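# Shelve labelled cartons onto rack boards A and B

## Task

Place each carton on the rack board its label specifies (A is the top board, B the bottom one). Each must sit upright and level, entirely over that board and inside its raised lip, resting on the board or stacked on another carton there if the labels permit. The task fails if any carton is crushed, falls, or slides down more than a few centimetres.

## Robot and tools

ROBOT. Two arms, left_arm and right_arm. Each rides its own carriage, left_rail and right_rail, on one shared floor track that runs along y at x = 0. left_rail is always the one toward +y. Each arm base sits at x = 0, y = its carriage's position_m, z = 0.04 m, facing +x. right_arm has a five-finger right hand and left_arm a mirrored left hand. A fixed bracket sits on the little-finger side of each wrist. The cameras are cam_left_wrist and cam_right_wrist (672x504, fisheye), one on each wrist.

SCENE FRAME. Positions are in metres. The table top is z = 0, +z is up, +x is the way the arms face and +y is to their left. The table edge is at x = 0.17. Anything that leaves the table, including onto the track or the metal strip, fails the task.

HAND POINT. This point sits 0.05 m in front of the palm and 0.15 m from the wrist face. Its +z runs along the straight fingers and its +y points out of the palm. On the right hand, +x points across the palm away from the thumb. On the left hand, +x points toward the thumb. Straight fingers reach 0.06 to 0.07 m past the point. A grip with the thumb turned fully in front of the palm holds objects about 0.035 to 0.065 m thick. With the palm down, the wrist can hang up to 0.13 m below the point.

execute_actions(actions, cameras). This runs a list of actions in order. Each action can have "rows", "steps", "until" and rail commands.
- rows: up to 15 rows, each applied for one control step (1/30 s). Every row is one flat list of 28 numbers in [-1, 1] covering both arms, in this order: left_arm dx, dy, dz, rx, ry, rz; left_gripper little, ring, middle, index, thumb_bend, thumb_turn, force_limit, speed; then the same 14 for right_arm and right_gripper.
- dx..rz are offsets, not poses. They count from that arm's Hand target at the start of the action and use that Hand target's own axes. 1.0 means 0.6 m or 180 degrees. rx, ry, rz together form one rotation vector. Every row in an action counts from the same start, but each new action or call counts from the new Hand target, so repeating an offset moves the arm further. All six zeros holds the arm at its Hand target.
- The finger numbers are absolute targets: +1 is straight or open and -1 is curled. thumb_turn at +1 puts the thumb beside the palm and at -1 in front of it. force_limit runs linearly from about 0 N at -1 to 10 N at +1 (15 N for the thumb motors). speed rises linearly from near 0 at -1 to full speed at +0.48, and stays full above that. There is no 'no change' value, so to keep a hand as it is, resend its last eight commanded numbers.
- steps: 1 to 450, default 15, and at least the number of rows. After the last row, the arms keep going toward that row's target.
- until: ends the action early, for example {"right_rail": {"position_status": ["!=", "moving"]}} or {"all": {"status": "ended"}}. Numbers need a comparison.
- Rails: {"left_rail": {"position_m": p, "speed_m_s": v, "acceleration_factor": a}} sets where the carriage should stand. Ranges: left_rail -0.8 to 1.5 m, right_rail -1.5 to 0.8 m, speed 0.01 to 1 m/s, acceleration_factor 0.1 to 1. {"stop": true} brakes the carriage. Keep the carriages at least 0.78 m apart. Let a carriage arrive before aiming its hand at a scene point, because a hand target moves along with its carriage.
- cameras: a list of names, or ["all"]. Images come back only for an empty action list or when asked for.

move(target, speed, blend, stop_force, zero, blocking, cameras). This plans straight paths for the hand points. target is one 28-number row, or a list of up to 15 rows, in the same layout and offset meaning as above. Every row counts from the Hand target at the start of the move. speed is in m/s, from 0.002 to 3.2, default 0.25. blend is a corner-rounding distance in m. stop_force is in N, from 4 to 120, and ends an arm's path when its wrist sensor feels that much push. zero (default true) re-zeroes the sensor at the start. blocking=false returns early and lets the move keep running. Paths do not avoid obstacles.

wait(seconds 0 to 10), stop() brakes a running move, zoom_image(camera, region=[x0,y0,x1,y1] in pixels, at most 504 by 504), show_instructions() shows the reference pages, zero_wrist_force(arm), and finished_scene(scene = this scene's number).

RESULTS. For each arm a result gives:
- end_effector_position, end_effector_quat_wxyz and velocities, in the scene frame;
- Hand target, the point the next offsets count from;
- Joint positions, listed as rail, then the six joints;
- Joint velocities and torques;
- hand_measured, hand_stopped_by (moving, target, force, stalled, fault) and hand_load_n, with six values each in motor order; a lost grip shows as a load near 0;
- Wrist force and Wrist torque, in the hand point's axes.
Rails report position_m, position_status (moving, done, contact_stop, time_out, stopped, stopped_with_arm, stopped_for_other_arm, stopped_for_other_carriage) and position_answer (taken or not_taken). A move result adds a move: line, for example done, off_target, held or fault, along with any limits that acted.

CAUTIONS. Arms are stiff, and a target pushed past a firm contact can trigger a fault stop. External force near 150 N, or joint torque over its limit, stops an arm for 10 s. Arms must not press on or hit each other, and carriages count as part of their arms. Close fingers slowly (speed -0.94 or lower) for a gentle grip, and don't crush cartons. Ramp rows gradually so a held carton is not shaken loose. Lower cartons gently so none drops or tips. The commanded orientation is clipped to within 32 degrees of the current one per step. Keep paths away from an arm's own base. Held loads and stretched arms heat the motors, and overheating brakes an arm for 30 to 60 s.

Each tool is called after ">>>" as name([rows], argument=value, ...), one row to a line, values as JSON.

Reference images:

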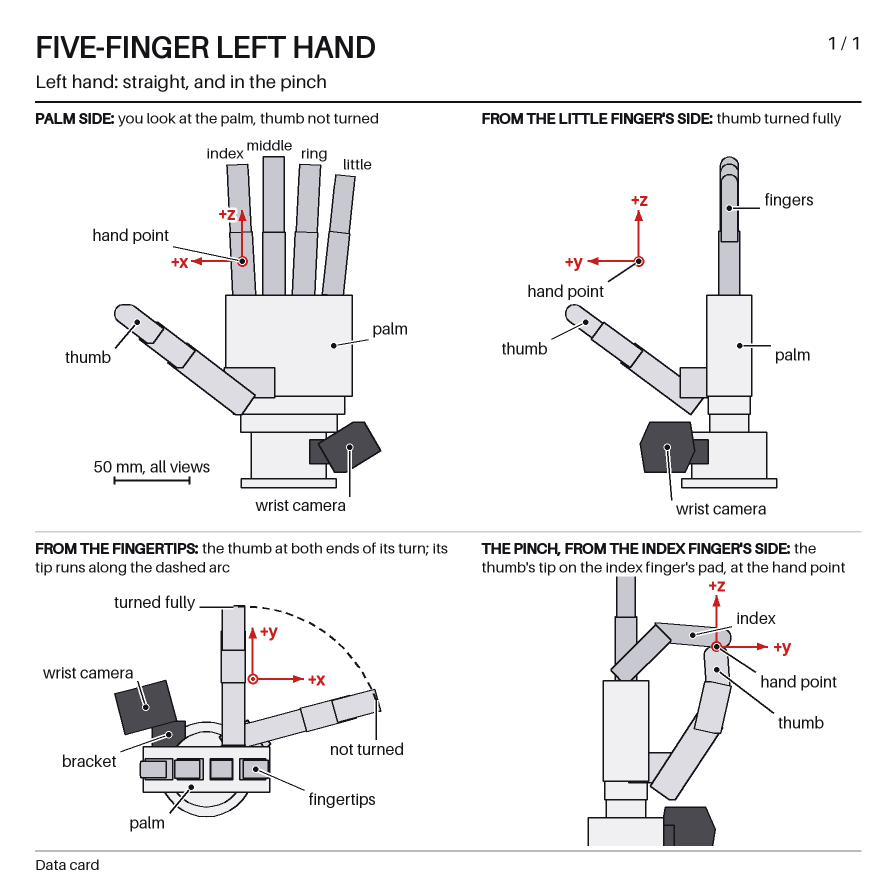

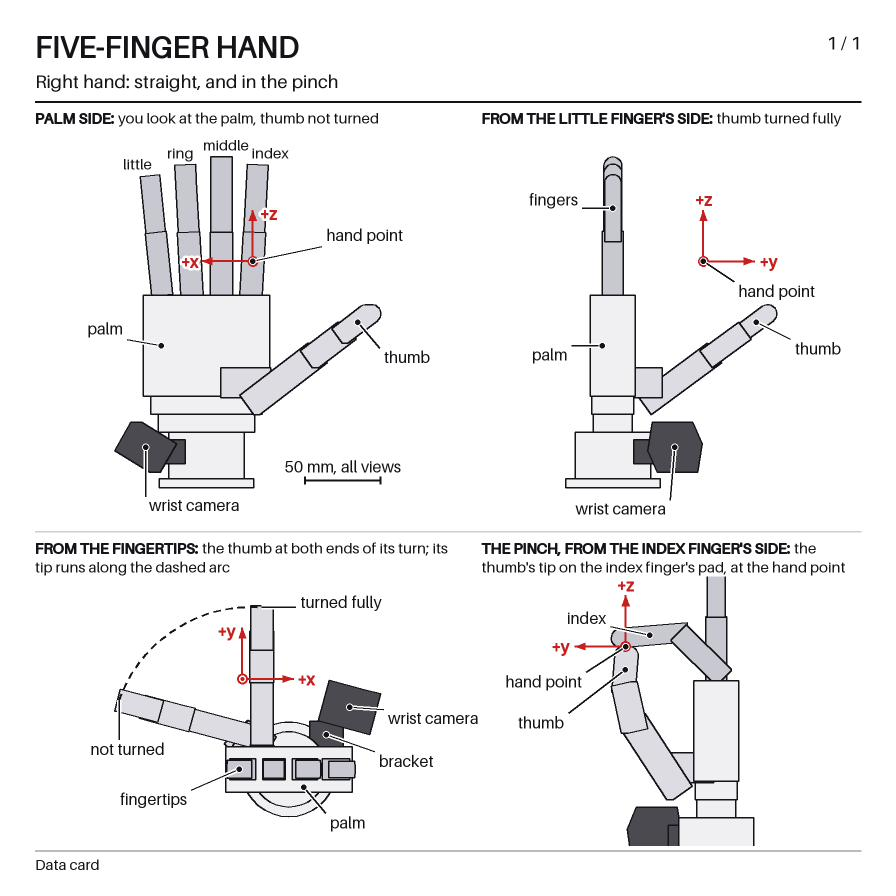

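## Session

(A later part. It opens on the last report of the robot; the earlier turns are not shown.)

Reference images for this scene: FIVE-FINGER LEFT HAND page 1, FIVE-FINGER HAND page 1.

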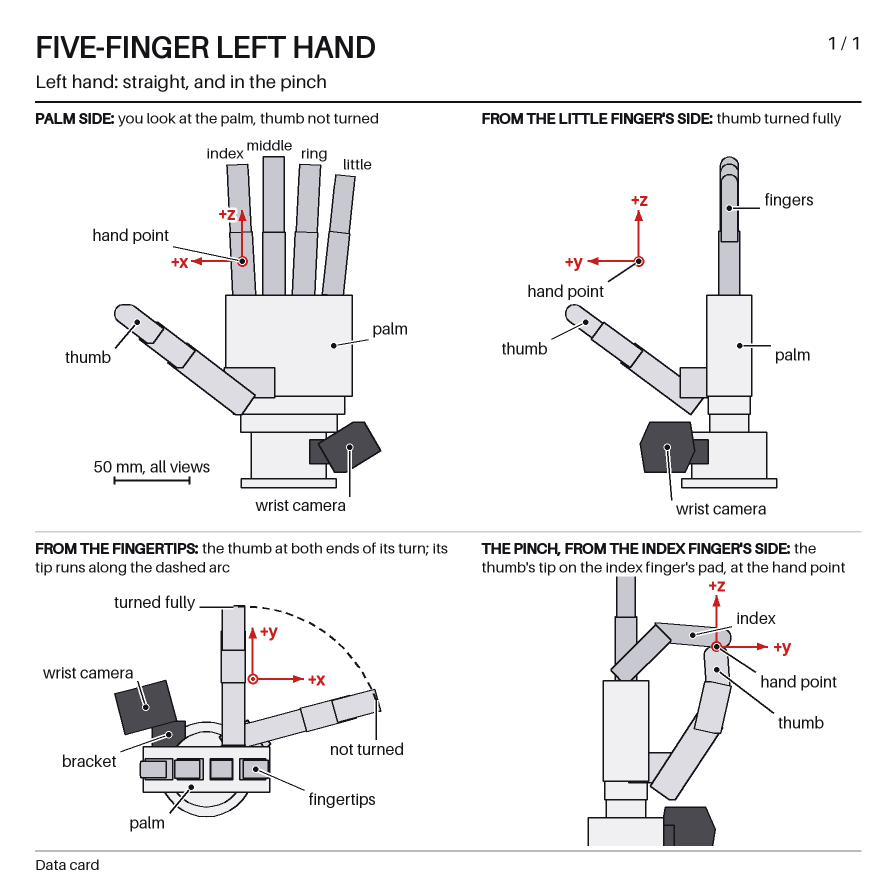

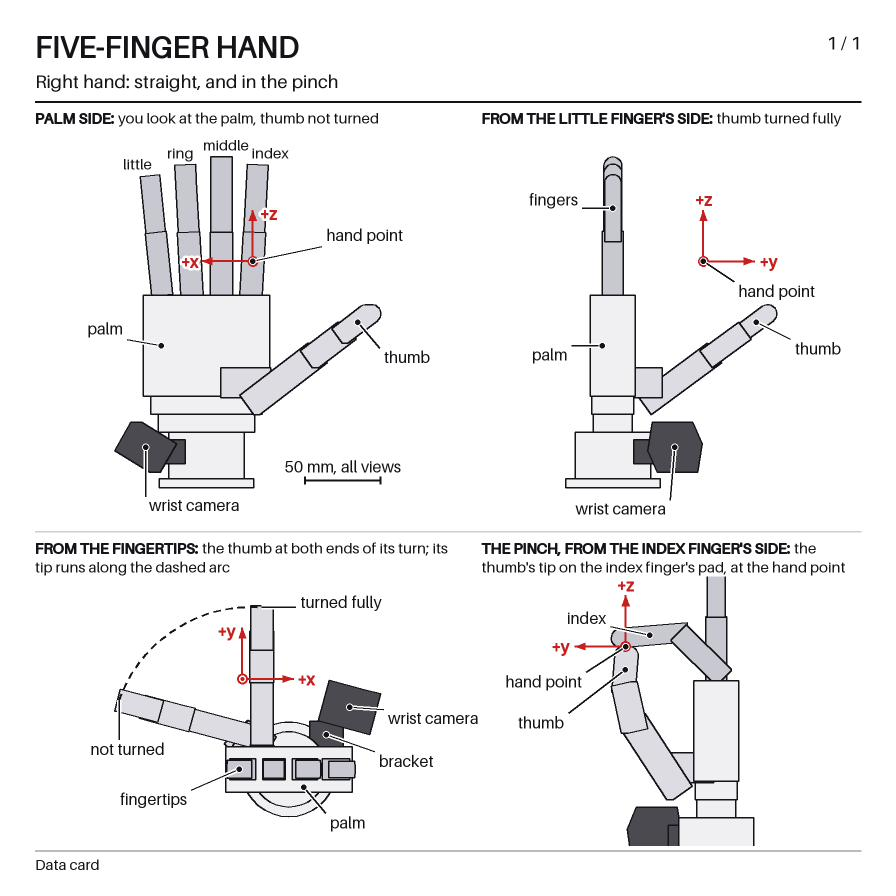

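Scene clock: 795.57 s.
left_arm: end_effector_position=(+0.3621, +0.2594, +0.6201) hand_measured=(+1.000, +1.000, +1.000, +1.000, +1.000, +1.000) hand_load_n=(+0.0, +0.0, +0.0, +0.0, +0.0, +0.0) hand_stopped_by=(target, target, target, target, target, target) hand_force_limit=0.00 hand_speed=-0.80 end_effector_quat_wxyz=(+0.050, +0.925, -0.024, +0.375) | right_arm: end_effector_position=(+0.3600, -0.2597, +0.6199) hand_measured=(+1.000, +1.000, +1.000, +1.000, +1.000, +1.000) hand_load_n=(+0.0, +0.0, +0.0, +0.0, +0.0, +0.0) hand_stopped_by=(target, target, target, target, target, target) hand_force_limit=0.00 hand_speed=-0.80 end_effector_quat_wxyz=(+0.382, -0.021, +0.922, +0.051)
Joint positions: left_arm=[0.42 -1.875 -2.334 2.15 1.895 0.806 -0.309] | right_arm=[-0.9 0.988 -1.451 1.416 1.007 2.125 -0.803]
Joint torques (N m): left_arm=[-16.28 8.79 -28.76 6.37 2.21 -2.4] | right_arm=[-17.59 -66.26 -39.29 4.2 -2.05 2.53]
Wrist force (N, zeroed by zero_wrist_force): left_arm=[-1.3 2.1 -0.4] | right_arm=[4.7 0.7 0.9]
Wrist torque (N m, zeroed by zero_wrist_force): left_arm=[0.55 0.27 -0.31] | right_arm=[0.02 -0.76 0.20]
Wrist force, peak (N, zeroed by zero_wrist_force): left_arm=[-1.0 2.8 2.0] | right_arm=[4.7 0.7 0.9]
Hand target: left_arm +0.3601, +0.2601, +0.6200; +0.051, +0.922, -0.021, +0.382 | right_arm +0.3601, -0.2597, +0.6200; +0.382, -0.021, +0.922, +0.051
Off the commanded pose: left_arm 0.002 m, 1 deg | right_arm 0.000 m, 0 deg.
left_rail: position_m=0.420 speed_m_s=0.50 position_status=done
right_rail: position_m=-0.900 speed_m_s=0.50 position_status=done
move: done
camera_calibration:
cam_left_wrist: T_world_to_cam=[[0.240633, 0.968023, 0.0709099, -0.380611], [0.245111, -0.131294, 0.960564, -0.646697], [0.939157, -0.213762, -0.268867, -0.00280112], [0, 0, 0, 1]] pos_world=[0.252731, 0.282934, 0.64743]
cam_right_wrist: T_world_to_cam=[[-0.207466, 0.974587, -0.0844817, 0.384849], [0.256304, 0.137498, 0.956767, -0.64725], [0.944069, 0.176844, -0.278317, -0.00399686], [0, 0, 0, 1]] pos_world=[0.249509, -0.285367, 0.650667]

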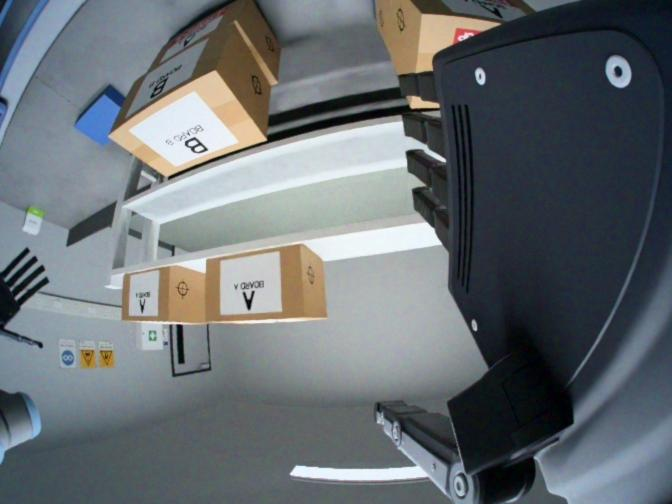

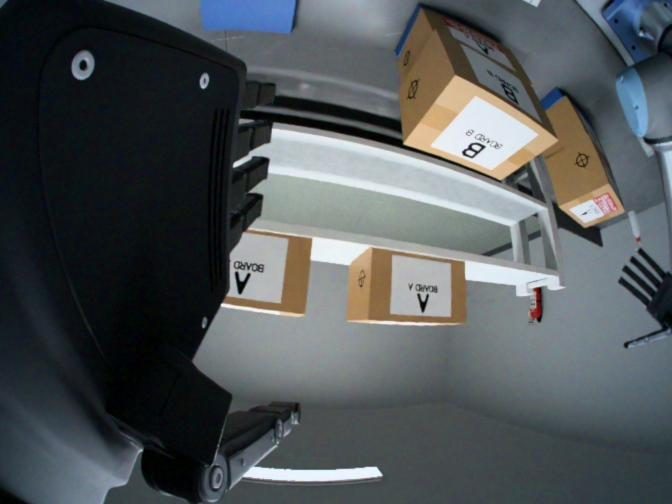

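>>> zoom_image(camera="cam_left_wrist", region=[90, 0, 310, 190])

>>> zoom_image(camera="cam_right_wrist", region=[380, 0, 600, 190])

Scaled by 2.291 from the camera's 672x504 image, which has a finer 960x720 frame.

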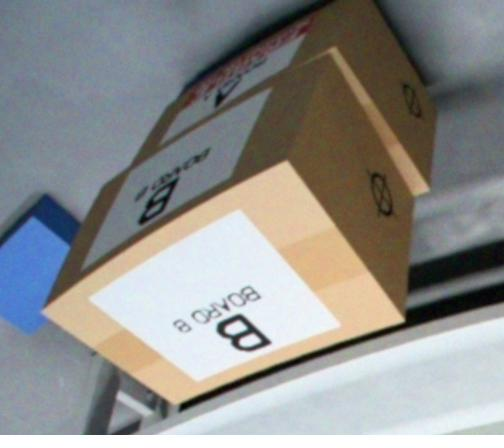

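Scaled by 2.291 from the camera's 672x504 image, which has a finer 960x720 frame.

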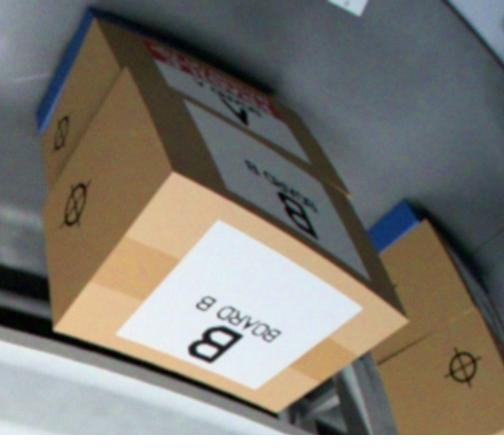

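>>> move(target=[-0.1787,0.1707,0.2423,-0.0052,0.2482,0.0297,1,1,1,1,1,-1,0,-0.6,0.1827,0.1783,0.239,0.0022,-0.2486,-0.0266,1,1,1,1,1,-1,0,-0.6], speed=0.15, cameras=["all"])

Scene clock: 883.80 s.
left_arm: end_effector_position=(+0.3684, +0.1609, +0.4668) hand_measured=(+1.000, +1.000, +1.000, +1.000, +1.000, -1.000) hand_load_n=(+0.0, +0.0, +0.0, +0.0, +0.0, +0.0) hand_stopped_by=(target, target, target, target, target, target) hand_force_limit=0.00 hand_speed=-0.60 end_effector_quat_wxyz=(+0.048, +0.734, -0.051, +0.676) | right_arm: end_effector_position=(+0.3749, -0.1392, +0.4523) hand_measured=(+1.000, +1.000, +1.000, +1.000, +1.000, -1.000) hand_load_n=(+0.5, +0.0, +0.0, +0.0, +0.0, -0.5) hand_stopped_by=(target, target, target, target, target, target) hand_force_limit=0.00 hand_speed=-0.60 end_effector_quat_wxyz=(+0.702, -0.036, +0.710, +0.036)
Joint positions: left_arm=[0.42 -2.064 -1.984 2.864 2.027 0.363 -1.353] | right_arm=[-0.9 1.144 -1.309 1.798 -0.467 2.612 -1.551]
Joint torques (N m): left_arm=[-17.62 -4.22 -25.24 3.64 3.2 2.92] | right_arm=[-17.7 -54.53 -30.02 -3.29 -2.86 -2.09]
Wrist force (N, zeroed by zero_wrist_force): left_arm=[-0.8 2.2 0.9] | right_arm=[4.0 0.4 0.3]
Wrist torque (N m, zeroed by zero_wrist_force): left_arm=[0.37 0.09 -0.45] | right_arm=[0.07 -0.67 0.29]
Wrist force, peak (N, zeroed by zero_wrist_force): left_arm=[-2.1 5.7 -0.1] | right_arm=[4.7 0.3 1.6]
Hand target: left_arm +0.3684, +0.1609, +0.4668; +0.048, +0.734, -0.051, +0.676 (not the last commanded pose) | right_arm +0.3749, -0.1392, +0.4523; +0.702, -0.036, +0.710, +0.036 (not the last commanded pose)
Off the commanded pose: left_arm 0.027 m, 5 deg | right_arm 0.003 m, 1 deg.
left_rail: position_m=0.420 speed_m_s=0.50 position_status=done
right_rail: position_m=-0.900 speed_m_s=0.50 position_status=done
move: held (left_arm; a check stopped the path); limits=held
pose unreachable (left arm): on one or more control steps of this call, first in action 0 (counted from 0), this arm could not follow its commanded pose, so it was not sent that pose on those steps. It may still have moved: this result reports where it is.
cause: moving toward the commanded pose would bring two parts of the arm too close to each other (joints 3 (shoulder lift) and 4 (elbow) lie between them).
camera_calibration:
cam_left_wrist: T_world_to_cam=[[0.161932, 0.963727, 0.212151, -0.312119], [-0.45145, -0.118821, 0.88435, -0.223751], [0.87748, -0.23898, 0.415834, -0.363732], [0, 0, 0, 1]] pos_world=[0.268697, 0.187287, 0.415343]
cam_right_wrist: T_world_to_cam=[[-0.0819892, 0.975122, -0.20595, 0.264401], [-0.484985, 0.141491, 0.863001, -0.18638], [0.870671, 0.170639, 0.461318, -0.393858], [0, 0, 0, 1]] pos_world=[0.274208, -0.164244, 0.396993]

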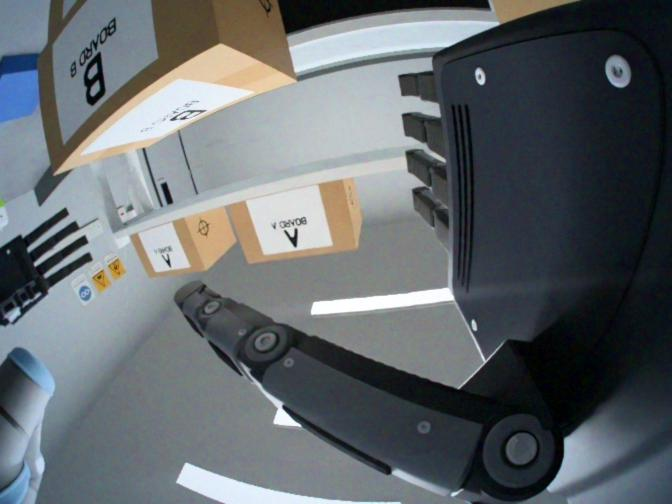

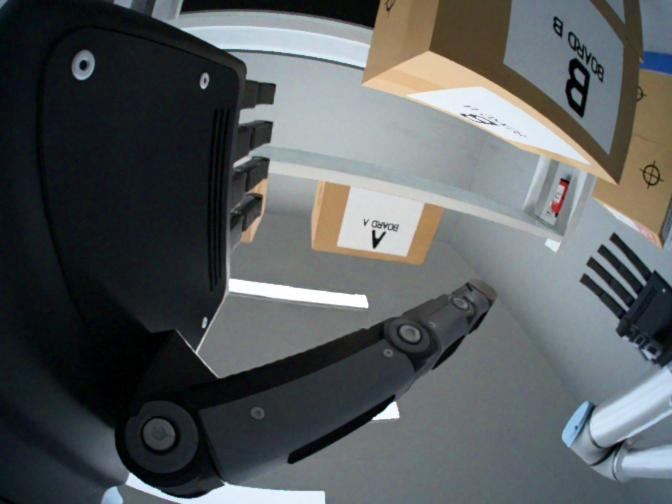

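>>> move(target=[0.2678,-0.206,0.1372,-0.0022,-0.222,-0.0312,1,1,1,1,1,-1,0,-0.6,0,0,0,0,0,0,1,1,1,1,1,-1,0,-0.6], speed=0.15)

Scene clock: 900.77 s.
left_arm: end_effector_position=(+0.4800, +0.2704, +0.6198) hand_measured=(+1.000, +1.000, +1.000, +1.000, +1.000, -1.000) hand_load_n=(+0.0, +0.0, +0.0, +0.0, +0.0, +0.0) hand_stopped_by=(target, target, target, target, target, target) hand_force_limit=0.00 hand_speed=-0.60 end_effector_quat_wxyz=(+0.063, +0.922, -0.031, +0.381) | right_arm: end_effector_position=(+0.3749, -0.1392, +0.4523) hand_measured=(+1.000, +1.000, +1.000, +1.000, +1.000, -1.000) hand_load_n=(+0.0, +0.0, +0.0, +0.0, +0.0, -0.5) hand_stopped_by=(target, target, target, target, target, target) hand_force_limit=0.00 hand_speed=-0.60 end_effector_quat_wxyz=(+0.702, -0.036, +0.710, +0.036)
Joint positions: left_arm=[0.42 -0.85 -1.992 1.86 1.025 1.123 0.948] | right_arm=[-0.9 1.144 -1.309 1.798 -0.468 2.612 -1.552]
Joint torques (N m): left_arm=[19.03 7.04 -47.46 -1.21 3.16 2.83] | right_arm=[-16.58 -67.06 -31.22 -3.28 -3.21 -2.69]
Wrist force (N, zeroed by zero_wrist_force): left_arm=[-0.8 2.2 0.1] | right_arm=[4.0 0.4 0.3]
Wrist torque (N m, zeroed by zero_wrist_force): left_arm=[0.40 0.20 -0.43] | right_arm=[0.06 -0.67 0.28]
Wrist force, peak (N, zeroed by zero_wrist_force): left_arm=[-1.4 2.6 0.7] | right_arm=[4.4 0.6 0.1]
Hand target: left_arm +0.4800, +0.2704, +0.6198; +0.063, +0.922, -0.031, +0.381 | right_arm +0.3749, -0.1392, +0.4523; +0.702, -0.036, +0.710, +0.036
Off the commanded pose: left_arm 0.000 m, 0 deg | right_arm 0.000 m, 0 deg.
left_rail: position_m=0.420 speed_m_s=0.50 position_status=done
right_rail: position_m=-0.900 speed_m_s=0.50 position_status=done
move: done

>>> move(target=[-0.034,0.0983,0.1447,0.0051,0.2485,0.0307,1,1,1,1,1,-1,0,-0.6,0,0,0,0,0,0,1,1,1,1,1,-1,0,-0.6], speed=0.15)

Scene clock: 919.60 s.
left_arm: end_effector_position=(+0.5200, +0.2001, +0.5499) hand_measured=(+1.000, +1.000, +1.000, +1.000, +1.000, -1.000) hand_load_n=(+0.0, +0.0, +0.0, +0.0, +0.0, -0.5) hand_stopped_by=(target, target, target, target, target, target) hand_force_limit=0.00 hand_speed=-0.60 end_effector_quat_wxyz=(+0.045, +0.706, -0.045, +0.706) | right_arm: end_effector_position=(+0.3749, -0.1392, +0.4523) hand_measured=(+1.000, +1.000, +1.000, +1.000, +1.000, -1.000) hand_load_n=(+0.0, +0.0, +0.0, +0.0, +0.0, +0.0) hand_stopped_by=(target, target, target, target, target, target) hand_force_limit=0.00 hand_speed=-0.60 end_effector_quat_wxyz=(+0.702, -0.036, +0.710, +0.036)
Joint positions: left_arm=[0.42 -1.089 -2.138 2.311 -0.173 0.609 1.571] | right_arm=[-0.9 1.144 -1.309 1.798 -0.468 2.612 -1.552]
Joint torques (N m): left_arm=[17.37 -11.04 -34.04 -4.11 3.82 2.74] | right_arm=[-14.94 -69.12 -30.95 -2.94 -2.95 -2.45]
Wrist force (N, zeroed by zero_wrist_force): left_arm=[-0.7 1.6 1.8] | right_arm=[4.4 0.5 0.5]
Wrist torque (N m, zeroed by zero_wrist_force): left_arm=[0.14 0.15 -0.39] | right_arm=[0.06 -0.74 0.31]
Wrist force, peak (N, zeroed by zero_wrist_force): left_arm=[-0.9 2.6 1.2] | right_arm=[4.4 0.5 0.5]
Hand target: left_arm +0.5200, +0.2001, +0.5499; +0.045, +0.706, -0.045, +0.706 | right_arm +0.3749, -0.1392, +0.4523; +0.702, -0.036, +0.710, +0.036
Off the commanded pose: left_arm 0.000 m, 0 deg | right_arm 0.000 m, 0 deg.
left_rail: position_m=0.420 speed_m_s=0.50 position_status=done
right_rail: position_m=-0.900 speed_m_s=0.50 position_status=done
move: done

>>> execute_actions([
  {"left_rail":{"position_m":0.62},"steps":120,"until":{"left_rail":{"position_status":["!=","moving"]}}},
])

Scene clock: 948.90 s.
left_arm: end_effector_position=(+0.5200, +0.4001, +0.5499) hand_measured=(+1.000, +1.000, +1.000, +1.000, +1.000, -1.000) hand_load_n=(+0.0, +0.0, +0.0, +0.0, +0.0, +0.0) hand_stopped_by=(target, target, target, target, target, target) hand_force_limit=0.00 hand_speed=-0.60 end_effector_quat_wxyz=(+0.045, +0.706, -0.045, +0.706) | right_arm: end_effector_position=(+0.3749, -0.1392, +0.4523) hand_measured=(+1.000, +1.000, +1.000, +1.000, +1.000, -1.000) hand_load_n=(+0.0, +0.0, +0.0, +0.0, +0.0, +0.0) hand_stopped_by=(target, target, target, target, target, target) hand_force_limit=0.00 hand_speed=-0.60 end_effector_quat_wxyz=(+0.702, -0.036, +0.710, +0.036)
Joint positions: left_arm=[0.62 -1.089 -2.138 2.311 -0.173 0.609 1.571] | right_arm=[-0.9 1.144 -1.309 1.798 -0.468 2.612 -1.552]
Joint torques (N m): left_arm=[6.72 4.17 -38.76 -2.79 3.45 3.04] | right_arm=[-17.45 -68.32 -29.42 -2.94 -2.95 -2.24]
Wrist force (N, zeroed by zero_wrist_force): left_arm=[-0.8 2.1 1.7] | right_arm=[4.0 0.7 0.4]
Wrist torque (N m, zeroed by zero_wrist_force): left_arm=[0.21 0.16 -0.41] | right_arm=[0.10 -0.69 0.30]
Wrist force, peak (N, zeroed by zero_wrist_force): left_arm=[-0.6 2.8 1.9] | right_arm=[4.3 0.6 0.2]
Hand target: left_arm +0.5200, +0.4001, +0.5499; +0.045, +0.706, -0.045, +0.706 | right_arm +0.3749, -0.1392, +0.4523; +0.702, -0.036, +0.710, +0.036
Off the commanded pose: left_arm 0.000 m, 0 deg | right_arm 0.000 m, 0 deg.
left_rail: position_m=0.620 speed_m_s=0.50 position_status=done
right_rail: position_m=-0.900 speed_m_s=0.50 position_status=done

>>> move([
  [-0.1667,0.456,-0.1793,0,0,0,1,1,1,1,1,-1,0,-0.6,0.0038,0.0026,0.0006,0,-0.0036,0,1,1,1,1,1,-1,0,-0.6],
  [-0.38,0.456,-0.1793,0,0,0,1,1,1,1,1,-1,0,-0.6,0.2171,0.0026,0.0006,0,-0.0036,0,1,1,1,1,1,-1,0,-0.6],
], speed=[0.15,0.1], cameras=["all"])

Scene clock: 965.60 s.
left_arm: end_effector_position=(+0.3787, +0.1424, +0.3218) hand_measured=(+1.000, +1.000, +1.000, +1.000, +1.000, -1.000) hand_load_n=(+0.0, +0.0, +0.0, +0.0, +0.0, +0.0) hand_stopped_by=(target, target, target, target, target, target) hand_force_limit=0.00 hand_speed=-0.60 end_effector_quat_wxyz=(+0.045, +0.705, -0.045, +0.706) | right_arm: end_effector_position=(+0.3737, -0.1377, +0.3221) hand_measured=(+1.000, +1.000, +1.000, +1.000, +1.000, -1.000) hand_load_n=(+0.0, +0.0, +0.0, +0.0, +0.0, -0.5) hand_stopped_by=(target, target, target, target, target, target) hand_force_limit=0.00 hand_speed=-0.60 end_effector_quat_wxyz=(+0.706, -0.036, +0.706, +0.037)
Joint positions: left_arm=[0.62 -1.712 -1.57 2.408 -0.673 -0.014 1.406] | right_arm=[-0.9 1.146 -1.182 1.902 -0.721 2.615 -1.571]
Joint torques (N m): left_arm=[18.36 -38.6 -19.19 -2.68 3.34 2.98] | right_arm=[17.29 -58.15 -23.17 -3.51 1.53 -2.55]
Wrist force (N, zeroed by zero_wrist_force): left_arm=[-0.4 1.4 1.7] | right_arm=[4.1 0.7 0.7]
Wrist torque (N m, zeroed by zero_wrist_force): left_arm=[0.13 0.06 -0.37] | right_arm=[0.09 -0.70 0.25]
Wrist force, peak (N, zeroed by zero_wrist_force): left_arm=[-0.9 2.3 2.2] | right_arm=[4.9 0.8 0.5]
Hand target: left_arm +0.3786, +0.1424, +0.3218; +0.045, +0.706, -0.045, +0.706 | right_arm +0.3737, -0.1376, +0.3221; +0.706, -0.036, +0.706, +0.037
Off the commanded pose: left_arm 0.000 m, 0 deg | right_arm 0.000 m, 0 deg.
left_rail: position_m=0.620 speed_m_s=0.50 position_status=done
right_rail: position_m=-0.900 speed_m_s=0.50 position_status=done
move: done
camera_calibration:
cam_left_wrist: T_world_to_cam=[[0.131941, 0.967336, 0.216454, -0.255773], [-0.523207, -0.117507, 0.844065, -0.053012], [0.84193, -0.224617, 0.490613, -0.32959], [0, 0, 0, 1]] pos_world=[0.283502, 0.167157, 0.26181]
cam_right_wrist: T_world_to_cam=[[-0.0795942, 0.975372, -0.205702, 0.234945], [-0.494779, 0.140486, 0.857588, -0.0695353], [0.865366, 0.170036, 0.471411, -0.334313], [0, 0, 0, 1]] pos_world=[0.273599, -0.162545, 0.26556]

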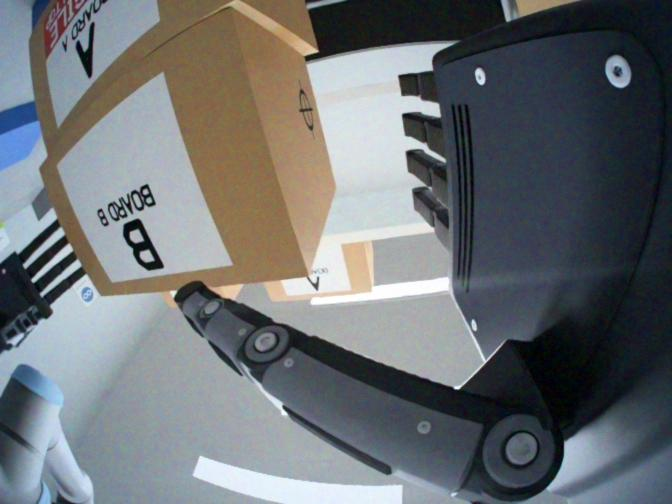

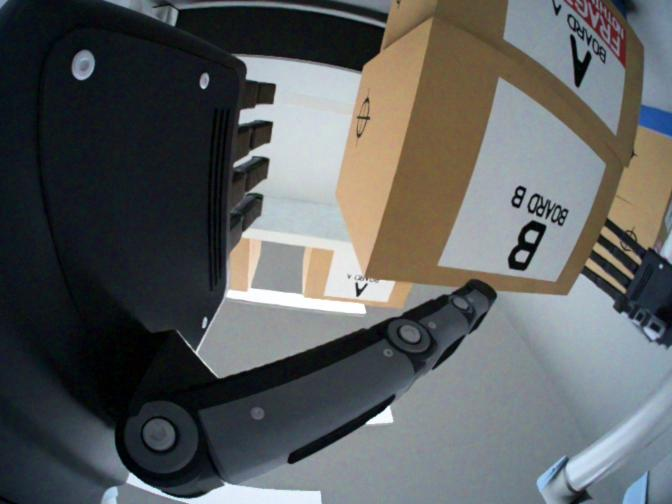

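>>> move(target=[0,0.087,0.0473,-0.0044,0,0,1,1,1,1,1,-1,0,-0.6,0,0.0867,0.046,0.0044,0,0,1,1,1,1,1,-1,0,-0.6], speed=0.05, cameras=["all"])

Scene clock: 999.87 s.
left_arm: end_effector_position=(+0.4001, +0.0870, +0.3218) hand_measured=(+1.000, +1.000, +1.000, +1.000, +1.000, -1.000) hand_load_n=(+0.0, +0.0, +0.0, +0.0, +0.0, -0.5) hand_stopped_by=(target, target, target, target, target, target) hand_force_limit=0.00 hand_speed=-0.60 end_effector_quat_wxyz=(+0.050, +0.706, -0.050, +0.705) | right_arm: end_effector_position=(+0.3958, -0.0831, +0.3221) hand_measured=(+1.000, +1.000, +1.000, +1.000, +1.000, -1.000) hand_load_n=(+0.0, +0.0, +0.0, +0.0, +0.0, -0.5) hand_stopped_by=(target, target, target, target, target, target) hand_force_limit=0.00 hand_speed=-0.60 end_effector_quat_wxyz=(+0.707, -0.031, +0.706, +0.032)
Joint positions: left_arm=[0.62 -1.641 -1.505 2.332 -0.807 0.071 1.551] | right_arm=[-0.9 1.153 -1.1 1.773 -0.674 2.635 -1.571]
Joint torques (N m): left_arm=[18.08 -46.42 -20.12 -2.94 3.76 3.24] | right_arm=[14.87 -66.67 -45.14 1.45 2.56 2.88]
Wrist force (N, zeroed by zero_wrist_force): left_arm=[-0.2 1.8 1.1] | right_arm=[4.4 0.7 0.2]
Wrist torque (N m, zeroed by zero_wrist_force): left_arm=[0.25 0.04 -0.37] | right_arm=[0.19 -0.72 0.32]
Wrist force, peak (N, zeroed by zero_wrist_force): left_arm=[-0.7 2.4 1.6] | right_arm=[4.7 1.0 0.7]
Hand target: left_arm +0.4002, +0.0870, +0.3217; +0.050, +0.705, -0.050, +0.705 | right_arm +0.3958, -0.0831, +0.3221; +0.707, -0.031, +0.706, +0.032
Off the commanded pose: left_arm 0.000 m, 0 deg | right_arm 0.000 m, 0 deg.
left_rail: position_m=0.620 speed_m_s=0.50 position_status=done
right_rail: position_m=-0.900 speed_m_s=0.50 position_status=done
move: done
camera_calibration:
cam_left_wrist: T_world_to_cam=[[0.145538, 0.965422, 0.216285, -0.210283], [-0.521563, -0.110899, 0.845975, -0.0501786], [0.840709, -0.235928, 0.487388, -0.357589], [0, 0, 0, 1]] pos_world=[0.305061, 0.113082, 0.262215]
cam_right_wrist: T_world_to_cam=[[-0.0661364, 0.976358, -0.205792, 0.178292], [-0.49281, 0.147371, 0.857566, -0.0665259], [0.86762, 0.158133, 0.471413, -0.364688], [0, 0, 0, 1]] pos_world=[0.295418, -0.106604, 0.26566]

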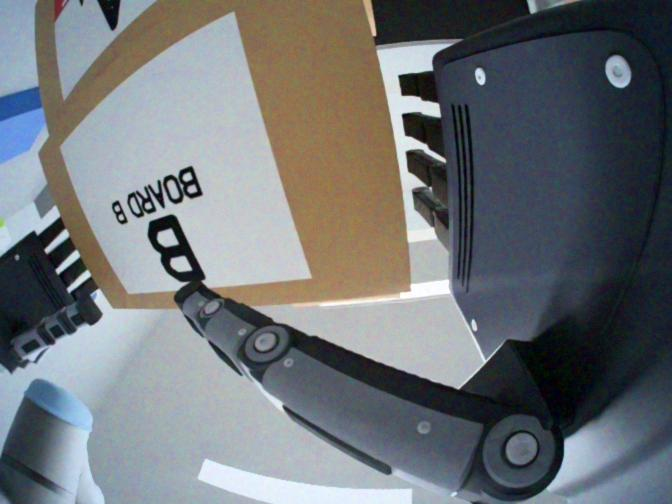

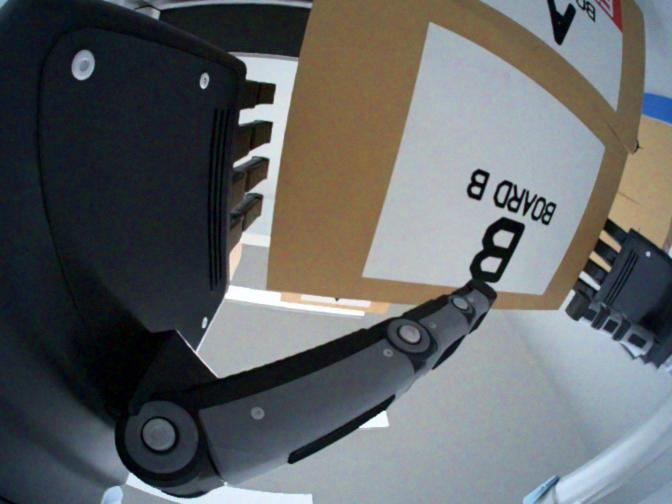

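>>> move(target=[0,-0.001,0.0391,-0.0056,0,0,1,1,1,1,1,-1,0,-0.6,0,-0.0004,0.0343,0.0056,0,0,1,1,1,1,1,-1,0,-0.6], speed=0.02, stop_force=10, cameras=["all"])

>>> zero_wrist_force(arm="left_arm")

>>> zero_wrist_force(arm="right_arm")

Scene clock: 1037.70 s.
left_arm: end_effector_position=(+0.4235, +0.0843, +0.3218) hand_measured=(+1.000, +1.000, +1.000, +1.000, +1.000, -1.000) hand_load_n=(+0.0, +0.0, +0.0, +0.0, +0.0, +0.0) hand_stopped_by=(target, target, target, target, target, target) hand_force_limit=0.00 hand_speed=-0.60 end_effector_quat_wxyz=(+0.056, +0.705, -0.056, +0.705) | right_arm: end_effector_position=(+0.4163, -0.0815, +0.3222) hand_measured=(+1.000, +1.000, +1.000, +1.000, +1.000, -1.000) hand_load_n=(+0.0, +0.0, +0.0, +0.0, +0.0, -0.5) hand_stopped_by=(target, target, target, target, target, target) hand_force_limit=0.00 hand_speed=-0.60 end_effector_quat_wxyz=(+0.707, -0.025, +0.706, +0.026)
Joint positions: left_arm=[0.62 -1.582 -1.497 2.324 -0.827 0.147 1.57] | right_arm=[-0.9 1.133 -1.087 1.751 -0.665 2.633 -1.571]
Joint torques (N m): left_arm=[19.21 -22.7 -34.04 -3.33 3.94 3.06] | right_arm=[-16.25 -65.81 -44.42 1.08 -3.41 2.55]
Wrist force (N, zeroed by zero_wrist_force): left_arm=[-0.4 1.0 1.8] | right_arm=[4.6 0.5 0.2]
Wrist torque (N m, zeroed by zero_wrist_force): left_arm=[0.05 0.08 -0.36] | right_arm=[0.17 -0.71 0.31]
Wrist force, peak (N, zeroed by zero_wrist_force): left_arm=[-0.4 1.8 1.4] | right_arm=[4.8 0.8 0.3]
Hand target: left_arm +0.4235, +0.0843, +0.3217; +0.056, +0.705, -0.056, +0.705 | right_arm +0.4163, -0.0815, +0.3222; +0.707, -0.025, +0.706, +0.026
Off the commanded pose: left_arm 0.000 m, 0 deg | right_arm 0.000 m, 0 deg.
left_rail: position_m=0.620 speed_m_s=0.50 position_status=done
right_rail: position_m=-0.900 speed_m_s=0.50 position_status=done
move: done
camera_calibration:
cam_left_wrist: T_world_to_cam=[[0.162301, 0.962744, 0.216292, -0.217896], [-0.524609, -0.101462, 0.845275, -0.0375576], [0.835729, -0.250658, 0.488597, -0.374824], [0, 0, 0, 1]] pos_world=[0.328913, 0.112015, 0.262013]
cam_right_wrist: T_world_to_cam=[[-0.0489838, 0.977381, -0.205736, 0.171029], [-0.490054, 0.155967, 0.857625, -0.0571001], [0.870314, 0.142832, 0.47133, -0.385088], [0, 0, 0, 1]] pos_world=[0.315543, -0.103252, 0.265661]

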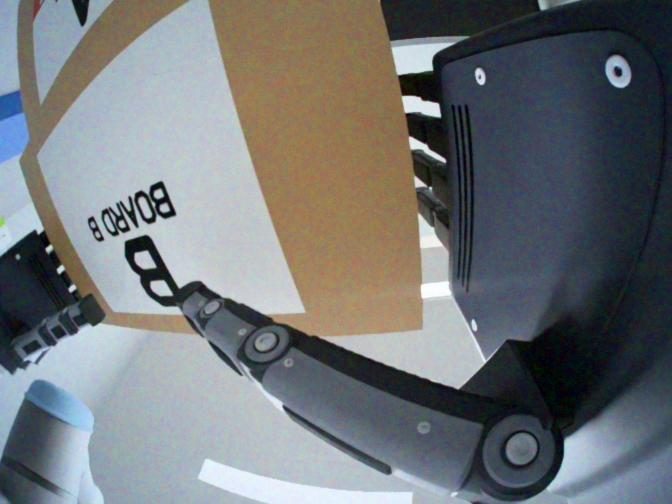

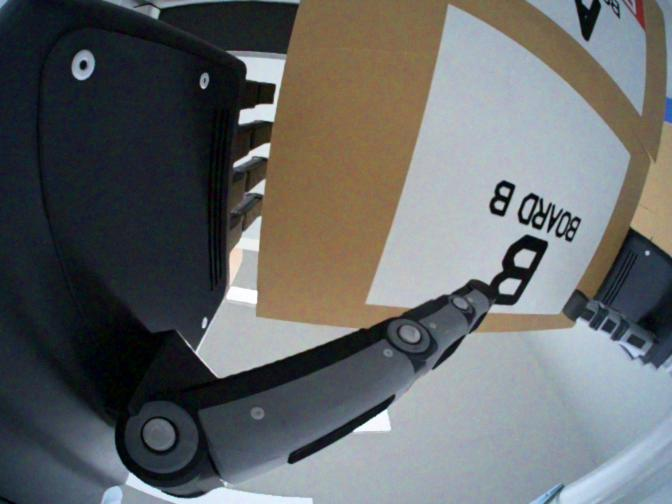

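Wrist force sensor zeroed.

Wrist force sensor zeroed.

>>> move(target=[0,0.0332,0.0035,0,0,0,1,1,1,1,1,-1,0,-0.6,0,0.0332,0.0035,0,0,0,1,1,1,1,1,-1,0,-0.6], speed=0.012, stop_force=6)

>>> move(target=[0,0.015,0.0016,0,0,0,1,1,1,1,1,-1,0,-0.6,0,0.015,0.0016,0,0,0,1,1,1,1,1,-1,0,-0.6], speed=0.006, stop_force=25)

Scene clock: 1048.33 s.
left_arm: end_effector_position=(+0.4229, +0.0749, +0.3217) hand_measured=(+1.000, +1.000, +1.000, +1.000, +1.000, -1.000) hand_load_n=(+0.0, +0.0, +1.0, +0.0, +0.0, -0.5) hand_stopped_by=(target, target, target, target, target, target) hand_force_limit=0.00 hand_speed=-0.60 end_effector_quat_wxyz=(+0.056, +0.705, -0.056, +0.705) | right_arm: end_effector_position=(+0.4167, -0.0720, +0.3222) hand_measured=(+1.000, +1.000, +1.000, +1.000, +1.000, -1.000) hand_load_n=(+0.0, +0.0, +1.0, +0.0, +0.0, -0.5) hand_stopped_by=(target, target, target, target, target, target) hand_force_limit=0.00 hand_speed=-0.60 end_effector_quat_wxyz=(+0.707, -0.025, +0.706, +0.026)
Joint positions: left_arm=[0.62 -1.583 -1.483 2.309 -0.825 0.146 1.571] | right_arm=[-0.9 1.138 -1.075 1.731 -0.657 2.638 -1.571]
Joint torques (N m): left_arm=[-2.04 -47.71 -23.22 -3.96 5.61 1.32] | right_arm=[-17.14 -88.46 -27.45 -3 -4.17 0.04]
Wrist force (N, zeroed by zero_wrist_force): left_arm=[0.6 -4.7 -1.1] | right_arm=[-1.6 -5.4 -1.1]
Wrist torque (N m, zeroed by zero_wrist_force): left_arm=[0.40 0.07 0.14] | right_arm=[0.47 -0.10 -0.18]
Wrist force, peak (N, zeroed by zero_wrist_force): left_arm=[1.9 -11.9 -1.5] | right_arm=[-3.4 -13.3 -2.5]
Hand target: left_arm +0.4230, +0.0749, +0.3217; +0.056, +0.705, -0.056, +0.705 (not the last commanded pose) | right_arm +0.4167, -0.0720, +0.3222; +0.707, -0.025, +0.706, +0.026 (not the last commanded pose)
Off the commanded pose: left_arm 0.011 m, 0 deg | right_arm 0.010 m, 0 deg.
left_rail: position_m=0.620 speed_m_s=0.50 position_status=done
right_rail: position_m=-0.900 speed_m_s=0.50 position_status=done
move: contact (left_arm, right_arm)

Scene clock: 1049.87 s.
left_arm: end_effector_position=(+0.4230, +0.0739, +0.3217) hand_measured=(+1.000, +1.000, +1.000, +1.000, +1.000, -1.000) hand_load_n=(+0.0, +0.5, +4.0, +1.0, +0.0, -0.5) hand_stopped_by=(target, target, target, target, target, target) hand_force_limit=0.00 hand_speed=-0.60 end_effector_quat_wxyz=(+0.056, +0.705, -0.056, +0.705) | right_arm: end_effector_position=(+0.4169, -0.0711, +0.3222) hand_measured=(+1.000, +1.000, +1.000, +1.000, +1.000, -1.000) hand_load_n=(+0.0, +1.0, +3.0, +1.0, +0.0, +0.0) hand_stopped_by=(target, target, target, target, target, target) hand_force_limit=0.00 hand_speed=-0.60 end_effector_quat_wxyz=(+0.707, -0.025, +0.706, +0.025)
Joint positions: left_arm=[0.62 -1.583 -1.481 2.307 -0.825 0.146 1.571] | right_arm=[-0.9 1.138 -1.073 1.728 -0.656 2.638 -1.571]
Joint torques (N m): left_arm=[-15.05 -43.83 -32.83 -5.85 13.33 0.1] | right_arm=[-6.81 -82.45 -34.97 -5.18 -11.68 -0.09]
Wrist force (N, zeroed by zero_wrist_force): left_arm=[5.4 -27.7 -5.4] | right_arm=[-7.6 -29.3 -6.9]
Wrist torque (N m, zeroed by zero_wrist_force): left_arm=[2.03 0.20 0.80] | right_arm=[2.46 -0.28 -0.99]
Wrist force, peak (N, zeroed by zero_wrist_force): left_arm=[7.0 -35.6 -6.6] | right_arm=[-7.1 -35.3 -8.2]
Hand target: left_arm +0.4230, +0.0739, +0.3217; +0.056, +0.705, -0.056, +0.705 (not the last commanded pose) | right_arm +0.4169, -0.0711, +0.3222; +0.707, -0.025, +0.706, +0.025 (not the last commanded pose)
Off the commanded pose: left_arm 0.008 m, 0 deg | right_arm 0.008 m, 0 deg.
left_rail: position_m=0.620 speed_m_s=0.50 position_status=done
right_rail: position_m=-0.900 speed_m_s=0.50 position_status=done
move: contact (left_arm, right_arm)

>>> move(target=[0,0.0007,0,0,0,0,1,1,1,1,1,-1,0,-0.6,0,0.0007,0,0,0,0,1,1,1,1,1,-1,0,-0.6], speed=0.01)

Scene clock: 1055.30 s.
left_arm: end_effector_position=(+0.4229, +0.0736, +0.3217) hand_measured=(+1.000, +1.000, +1.000, +1.000, +1.000, -1.000) hand_load_n=(+0.0, +1.0, +5.0, +2.0, +0.0, -0.5) hand_stopped_by=(target, target, target, target, target, target) hand_force_limit=0.00 hand_speed=-0.60 end_effector_quat_wxyz=(+0.056, +0.705, -0.056, +0.705) | right_arm: end_effector_position=(+0.4169, -0.0707, +0.3222) hand_measured=(+1.000, +1.000, +1.000, +1.000, +1.000, -1.000) hand_load_n=(+0.0, +1.0, +4.0, +1.5, +0.0, +0.0) hand_stopped_by=(target, target, target, target, target, target) hand_force_limit=0.00 hand_speed=-0.60 end_effector_quat_wxyz=(+0.707, -0.024, +0.706, +0.025)
Joint positions: left_arm=[0.62 -1.583 -1.48 2.306 -0.825 0.146 1.571] | right_arm=[-0.9 1.138 -1.073 1.727 -0.656 2.639 -1.571]
Joint torques (N m): left_arm=[-32.59 -16.99 -54.22 -2.99 10.54 0.83] | right_arm=[31.39 -58.54 -58.82 -2.04 -10.05 -0.55]
Wrist force (N, zeroed by zero_wrist_force): left_arm=[7.8 -40.2 -8.1] | right_arm=[-7.4 -39.6 -8.6]
Wrist torque (N m, zeroed by zero_wrist_force): left_arm=[2.92 0.25 1.18] | right_arm=[3.24 -0.19 -1.19]
Wrist force, peak (N, zeroed by zero_wrist_force): left_arm=[7.8 -40.2 -8.1] | right_arm=[-7.4 -39.6 -8.6]
Hand target: left_arm +0.4229, +0.0735, +0.3217; +0.056, +0.705, -0.056, +0.705 | right_arm +0.4168, -0.0706, +0.3222; +0.707, -0.025, +0.706, +0.025
Off the commanded pose: left_arm 0.000 m, 0 deg | right_arm 0.000 m, 0 deg.
left_rail: position_m=0.620 speed_m_s=0.50 position_status=done
right_rail: position_m=-0.900 speed_m_s=0.50 position_status=done
move: done

>>> move(target=[0,0.0002,0,0,0,0,1,1,1,1,1,-1,0,-0.6,0,0.0002,0,0.001,0,0,1,1,1,1,1,-1,0,-0.6], speed=0.01)

Scene clock: 1063.00 s.
left_arm: end_effector_position=(+0.4229, +0.0734, +0.3217) hand_measured=(+1.000, +1.000, +1.000, +1.000, +1.000, -1.000) hand_load_n=(+0.0, +1.5, +5.5, +2.0, +0.0, -0.5) hand_stopped_by=(target, target, target, target, target, target) hand_force_limit=0.00 hand_speed=-0.60 end_effector_quat_wxyz=(+0.056, +0.705, -0.056, +0.705) | right_arm: end_effector_position=(+0.4168, -0.0705, +0.3222) hand_measured=(+1.000, +1.000, +1.000, +1.000, +1.000, -1.000) hand_load_n=(+0.0, +1.5, +4.0, +1.0, +0.0, +0.0) hand_stopped_by=(target, target, target, target, target, target) hand_force_limit=0.00 hand_speed=-0.60 end_effector_quat_wxyz=(+0.707, -0.023, +0.706, +0.024)
Joint positions: left_arm=[0.62 -1.583 -1.48 2.306 -0.825 0.146 1.571] | right_arm=[-0.9 1.139 -1.072 1.726 -0.655 2.642 -1.571]
Joint torques (N m): left_arm=[-40.78 -16.81 -57.17 -2.66 13.56 2.86] | right_arm=[30.82 -62.87 -57.33 -2.21 -10.2 -1.35]
Wrist force (N, zeroed by zero_wrist_force): left_arm=[8.3 -46.3 -8.9] | right_arm=[-6.3 -40.7 -4.7]
Wrist torque (N m, zeroed by zero_wrist_force): left_arm=[3.34 0.31 1.32] | right_arm=[3.03 -0.27 -1.15]
Wrist force, peak (N, zeroed by zero_wrist_force): left_arm=[8.0 -46.4 -8.6] | right_arm=[-8.3 -45.0 -7.5]
Hand target: left_arm +0.4229, +0.0734, +0.3217; +0.056, +0.705, -0.056, +0.705 | right_arm +0.4168, -0.0705, +0.3222; +0.707, -0.023, +0.706, +0.024
Off the commanded pose: left_arm 0.000 m, 0 deg | right_arm 0.000 m, 0 deg.
left_rail: position_m=0.620 speed_m_s=0.50 position_status=done
right_rail: position_m=-0.900 speed_m_s=0.50 position_status=done
move: done

>>> move(target=[0,0.0002,0,0.001,0,0,1,1,1,1,1,-1,0,-0.6,0,0.0003,0,0.0007,0,0,1,1,1,1,1,-1,0,-0.6], speed=0.01)

Scene clock: 1068.57 s.
left_arm: end_effector_position=(+0.4228, +0.0733, +0.3217) hand_measured=(+1.000, +1.000, +1.000, +1.000, +1.000, -1.000) hand_load_n=(+0.0, +1.5, +5.0, +2.0, +0.0, -0.5) hand_stopped_by=(target, target, target, target, target, target) hand_force_limit=0.00 hand_speed=-0.60 end_effector_quat_wxyz=(+0.055, +0.705, -0.055, +0.705) | right_arm: end_effector_position=(+0.4168, -0.0703, +0.3222) hand_measured=(+1.000, +1.000, +1.000, +1.000, +1.000, -1.000) hand_load_n=(+0.0, +1.5, +4.0, +1.5, +0.0, +0.0) hand_stopped_by=(target, target, target, target, target, target) hand_force_limit=0.00 hand_speed=-0.60 end_effector_quat_wxyz=(+0.707, -0.023, +0.707, +0.023)
Joint positions: left_arm=[0.62 -1.584 -1.479 2.305 -0.825 0.142 1.571] | right_arm=[-0.9 1.14 -1.071 1.724 -0.655 2.645 -1.571]
Joint torques (N m): left_arm=[-39.43 -16.91 -55.65 -2.31 11.82 0.57] | right_arm=[34.1 -62.57 -59.88 -2.16 -10.3 -1.1]
Wrist force (N, zeroed by zero_wrist_force): left_arm=[6.2 -43.1 -5.3] | right_arm=[-5.7 -41.2 -5.5]
Wrist torque (N m, zeroed by zero_wrist_force): left_arm=[2.96 0.34 1.15] | right_arm=[3.18 -0.27 -1.11]
Wrist force, peak (N, zeroed by zero_wrist_force): left_arm=[7.9 -46.6 -8.0] | right_arm=[-5.9 -41.6 -5.6]
Hand target: left_arm +0.4228, +0.0733, +0.3217; +0.055, +0.705, -0.055, +0.705 | right_arm +0.4168, -0.0703, +0.3222; +0.707, -0.023, +0.707, +0.023
Off the commanded pose: left_arm 0.000 m, 0 deg | right_arm 0.000 m, 0 deg.
left_rail: position_m=0.620 speed_m_s=0.50 position_status=done
right_rail: position_m=-0.900 speed_m_s=0.50 position_status=done
move: done

>>> move(target=[0,0.0003,0,0.0004,0,0,1,1,1,1,1,-1,0,-0.6,0,0.0004,0,0.001,0,0,1,1,1,1,1,-1,0,-0.6], speed=0.01)

Scene clock: 1074.23 s.
left_arm: end_effector_position=(+0.4228, +0.0731, +0.3217) hand_measured=(+1.000, +1.000, +1.000, +1.000, +1.000, -1.000) hand_load_n=(+0.0, +1.5, +5.5, +2.0, +0.0, -0.5) hand_stopped_by=(target, target, target, target, target, target) hand_force_limit=0.00 hand_speed=-0.60 end_effector_quat_wxyz=(+0.054, +0.705, -0.055, +0.705) | right_arm: end_effector_position=(+0.4168, -0.0701, +0.3222) hand_measured=(+1.000, +1.000, +1.000, +1.000, +1.000, -1.000) hand_load_n=(+0.0, +1.5, +4.0, +1.5, -0.5, +0.0) hand_stopped_by=(target, target, target, target, target, target) hand_force_limit=0.00 hand_speed=-0.60 end_effector_quat_wxyz=(+0.707, -0.022, +0.707, +0.022)
Joint positions: left_arm=[0.62 -1.585 -1.478 2.304 -0.825 0.14 1.571] | right_arm=[-0.9 1.141 -1.069 1.722 -0.654 2.649 -1.571]
Joint torques (N m): left_arm=[-40.05 -16.33 -56.92 -2.56 12.15 0.09] | right_arm=[32.58 -62.01 -60.07 -1.73 -10.54 -0.39]
Wrist force (N, zeroed by zero_wrist_force): left_arm=[6.3 -45.1 -7.2] | right_arm=[-4.7 -42.7 -2.7]
Wrist torque (N m, zeroed by zero_wrist_force): left_arm=[3.21 0.34 1.20] | right_arm=[3.01 -0.31 -1.10]
Wrist force, peak (N, zeroed by zero_wrist_force): left_arm=[6.3 -45.2 -6.8] | right_arm=[-4.7 -42.7 -2.7]
Hand target: left_arm +0.4228, +0.0731, +0.3217; +0.054, +0.705, -0.055, +0.705 | right_arm +0.4168, -0.0701, +0.3222; +0.707, -0.022, +0.707, +0.022
Off the commanded pose: left_arm 0.000 m, 0 deg | right_arm 0.000 m, 0 deg.
left_rail: position_m=0.620 speed_m_s=0.50 position_status=done
right_rail: position_m=-0.900 speed_m_s=0.50 position_status=done
move: done

>>> move(target=[0.0167,0,0,0,0,0,1,1,1,1,1,-1,0,-0.6,-0.0167,0,0,0,0,0,1,1,1,1,1,-1,0,-0.6], speed=0.02, cameras=["all"])

Scene clock: 1077.57 s.
left_arm: end_effector_position=(+0.4228, +0.0731, +0.3317) hand_measured=(+1.000, +1.000, +1.000, +1.000, +1.000, -1.000) hand_load_n=(+0.0, +1.0, +5.5, +2.0, +0.0, +0.0) hand_stopped_by=(target, target, target, target, target, target) hand_force_limit=0.00 hand_speed=-0.60 end_effector_quat_wxyz=(+0.054, +0.705, -0.055, +0.705) | right_arm: end_effector_position=(+0.4168, -0.0701, +0.3321) hand_measured=(+1.000, +1.000, +1.000, +1.000, +1.000, -1.000) hand_load_n=(+0.0, +1.0, +4.0, +1.5, +0.0, +0.0) hand_stopped_by=(target, target, target, target, target, target) hand_force_limit=0.00 hand_speed=-0.60 end_effector_quat_wxyz=(+0.707, -0.022, +0.707, +0.022)
Joint positions: left_arm=[0.62 -1.585 -1.494 2.296 -0.802 0.14 1.571] | right_arm=[-0.9 1.141 -1.079 1.716 -0.638 2.649 -1.571]
Joint torques (N m): left_arm=[-32.67 -49.5 -62.15 -3.11 14.07 -2.54] | right_arm=[27.49 -96.55 -68.29 -4.18 -11.94 1.63]
Wrist force (N, zeroed by zero_wrist_force): left_arm=[-8.4 -42.2 -4.2] | right_arm=[7.2 -41.6 -4.3]
Wrist torque (N m, zeroed by zero_wrist_force): left_arm=[2.92 -0.74 0.56] | right_arm=[3.04 0.73 -0.36]
Wrist force, peak (N, zeroed by zero_wrist_force): left_arm=[6.5 -46.1 -6.6] | right_arm=[-4.9 -43.1 -3.0]
Hand target: left_arm +0.4228, +0.0731, +0.3317; +0.054, +0.705, -0.055, +0.705 | right_arm +0.4168, -0.0701, +0.3322; +0.707, -0.022, +0.707, +0.022
Off the commanded pose: left_arm 0.000 m, 0 deg | right_arm 0.000 m, 0 deg.
left_rail: position_m=0.620 speed_m_s=0.50 position_status=done
right_rail: position_m=-0.900 speed_m_s=0.50 position_status=done
move: done
camera_calibration:
cam_left_wrist: T_world_to_cam=[[0.157886, 0.963475, 0.216306, -0.207287], [-0.52422, -0.103854, 0.845226, -0.0474857], [0.836819, -0.246841, 0.488676, -0.382748], [0, 0, 0, 1]] pos_world=[0.328126, 0.100306, 0.272013]
cam_right_wrist: T_world_to_cam=[[-0.0402569, 0.97775, -0.205875, 0.158463], [-0.488661, 0.160455, 0.857593, -0.0675014], [0.871545, 0.135127, 0.471328, -0.392822], [0, 0, 0, 1]] pos_world=[0.315756, -0.0910252, 0.27566]

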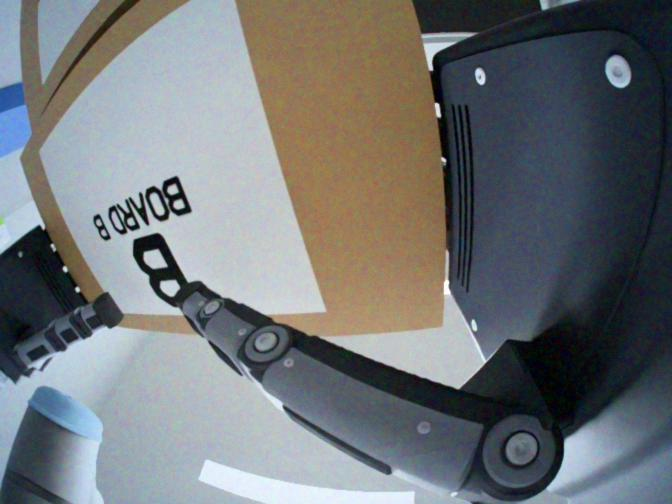

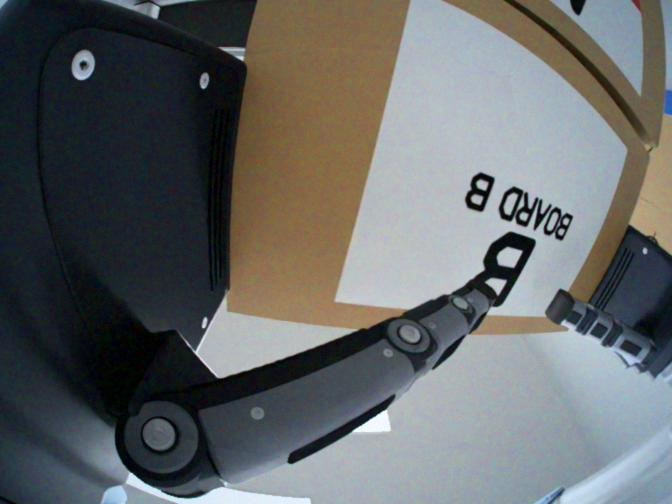

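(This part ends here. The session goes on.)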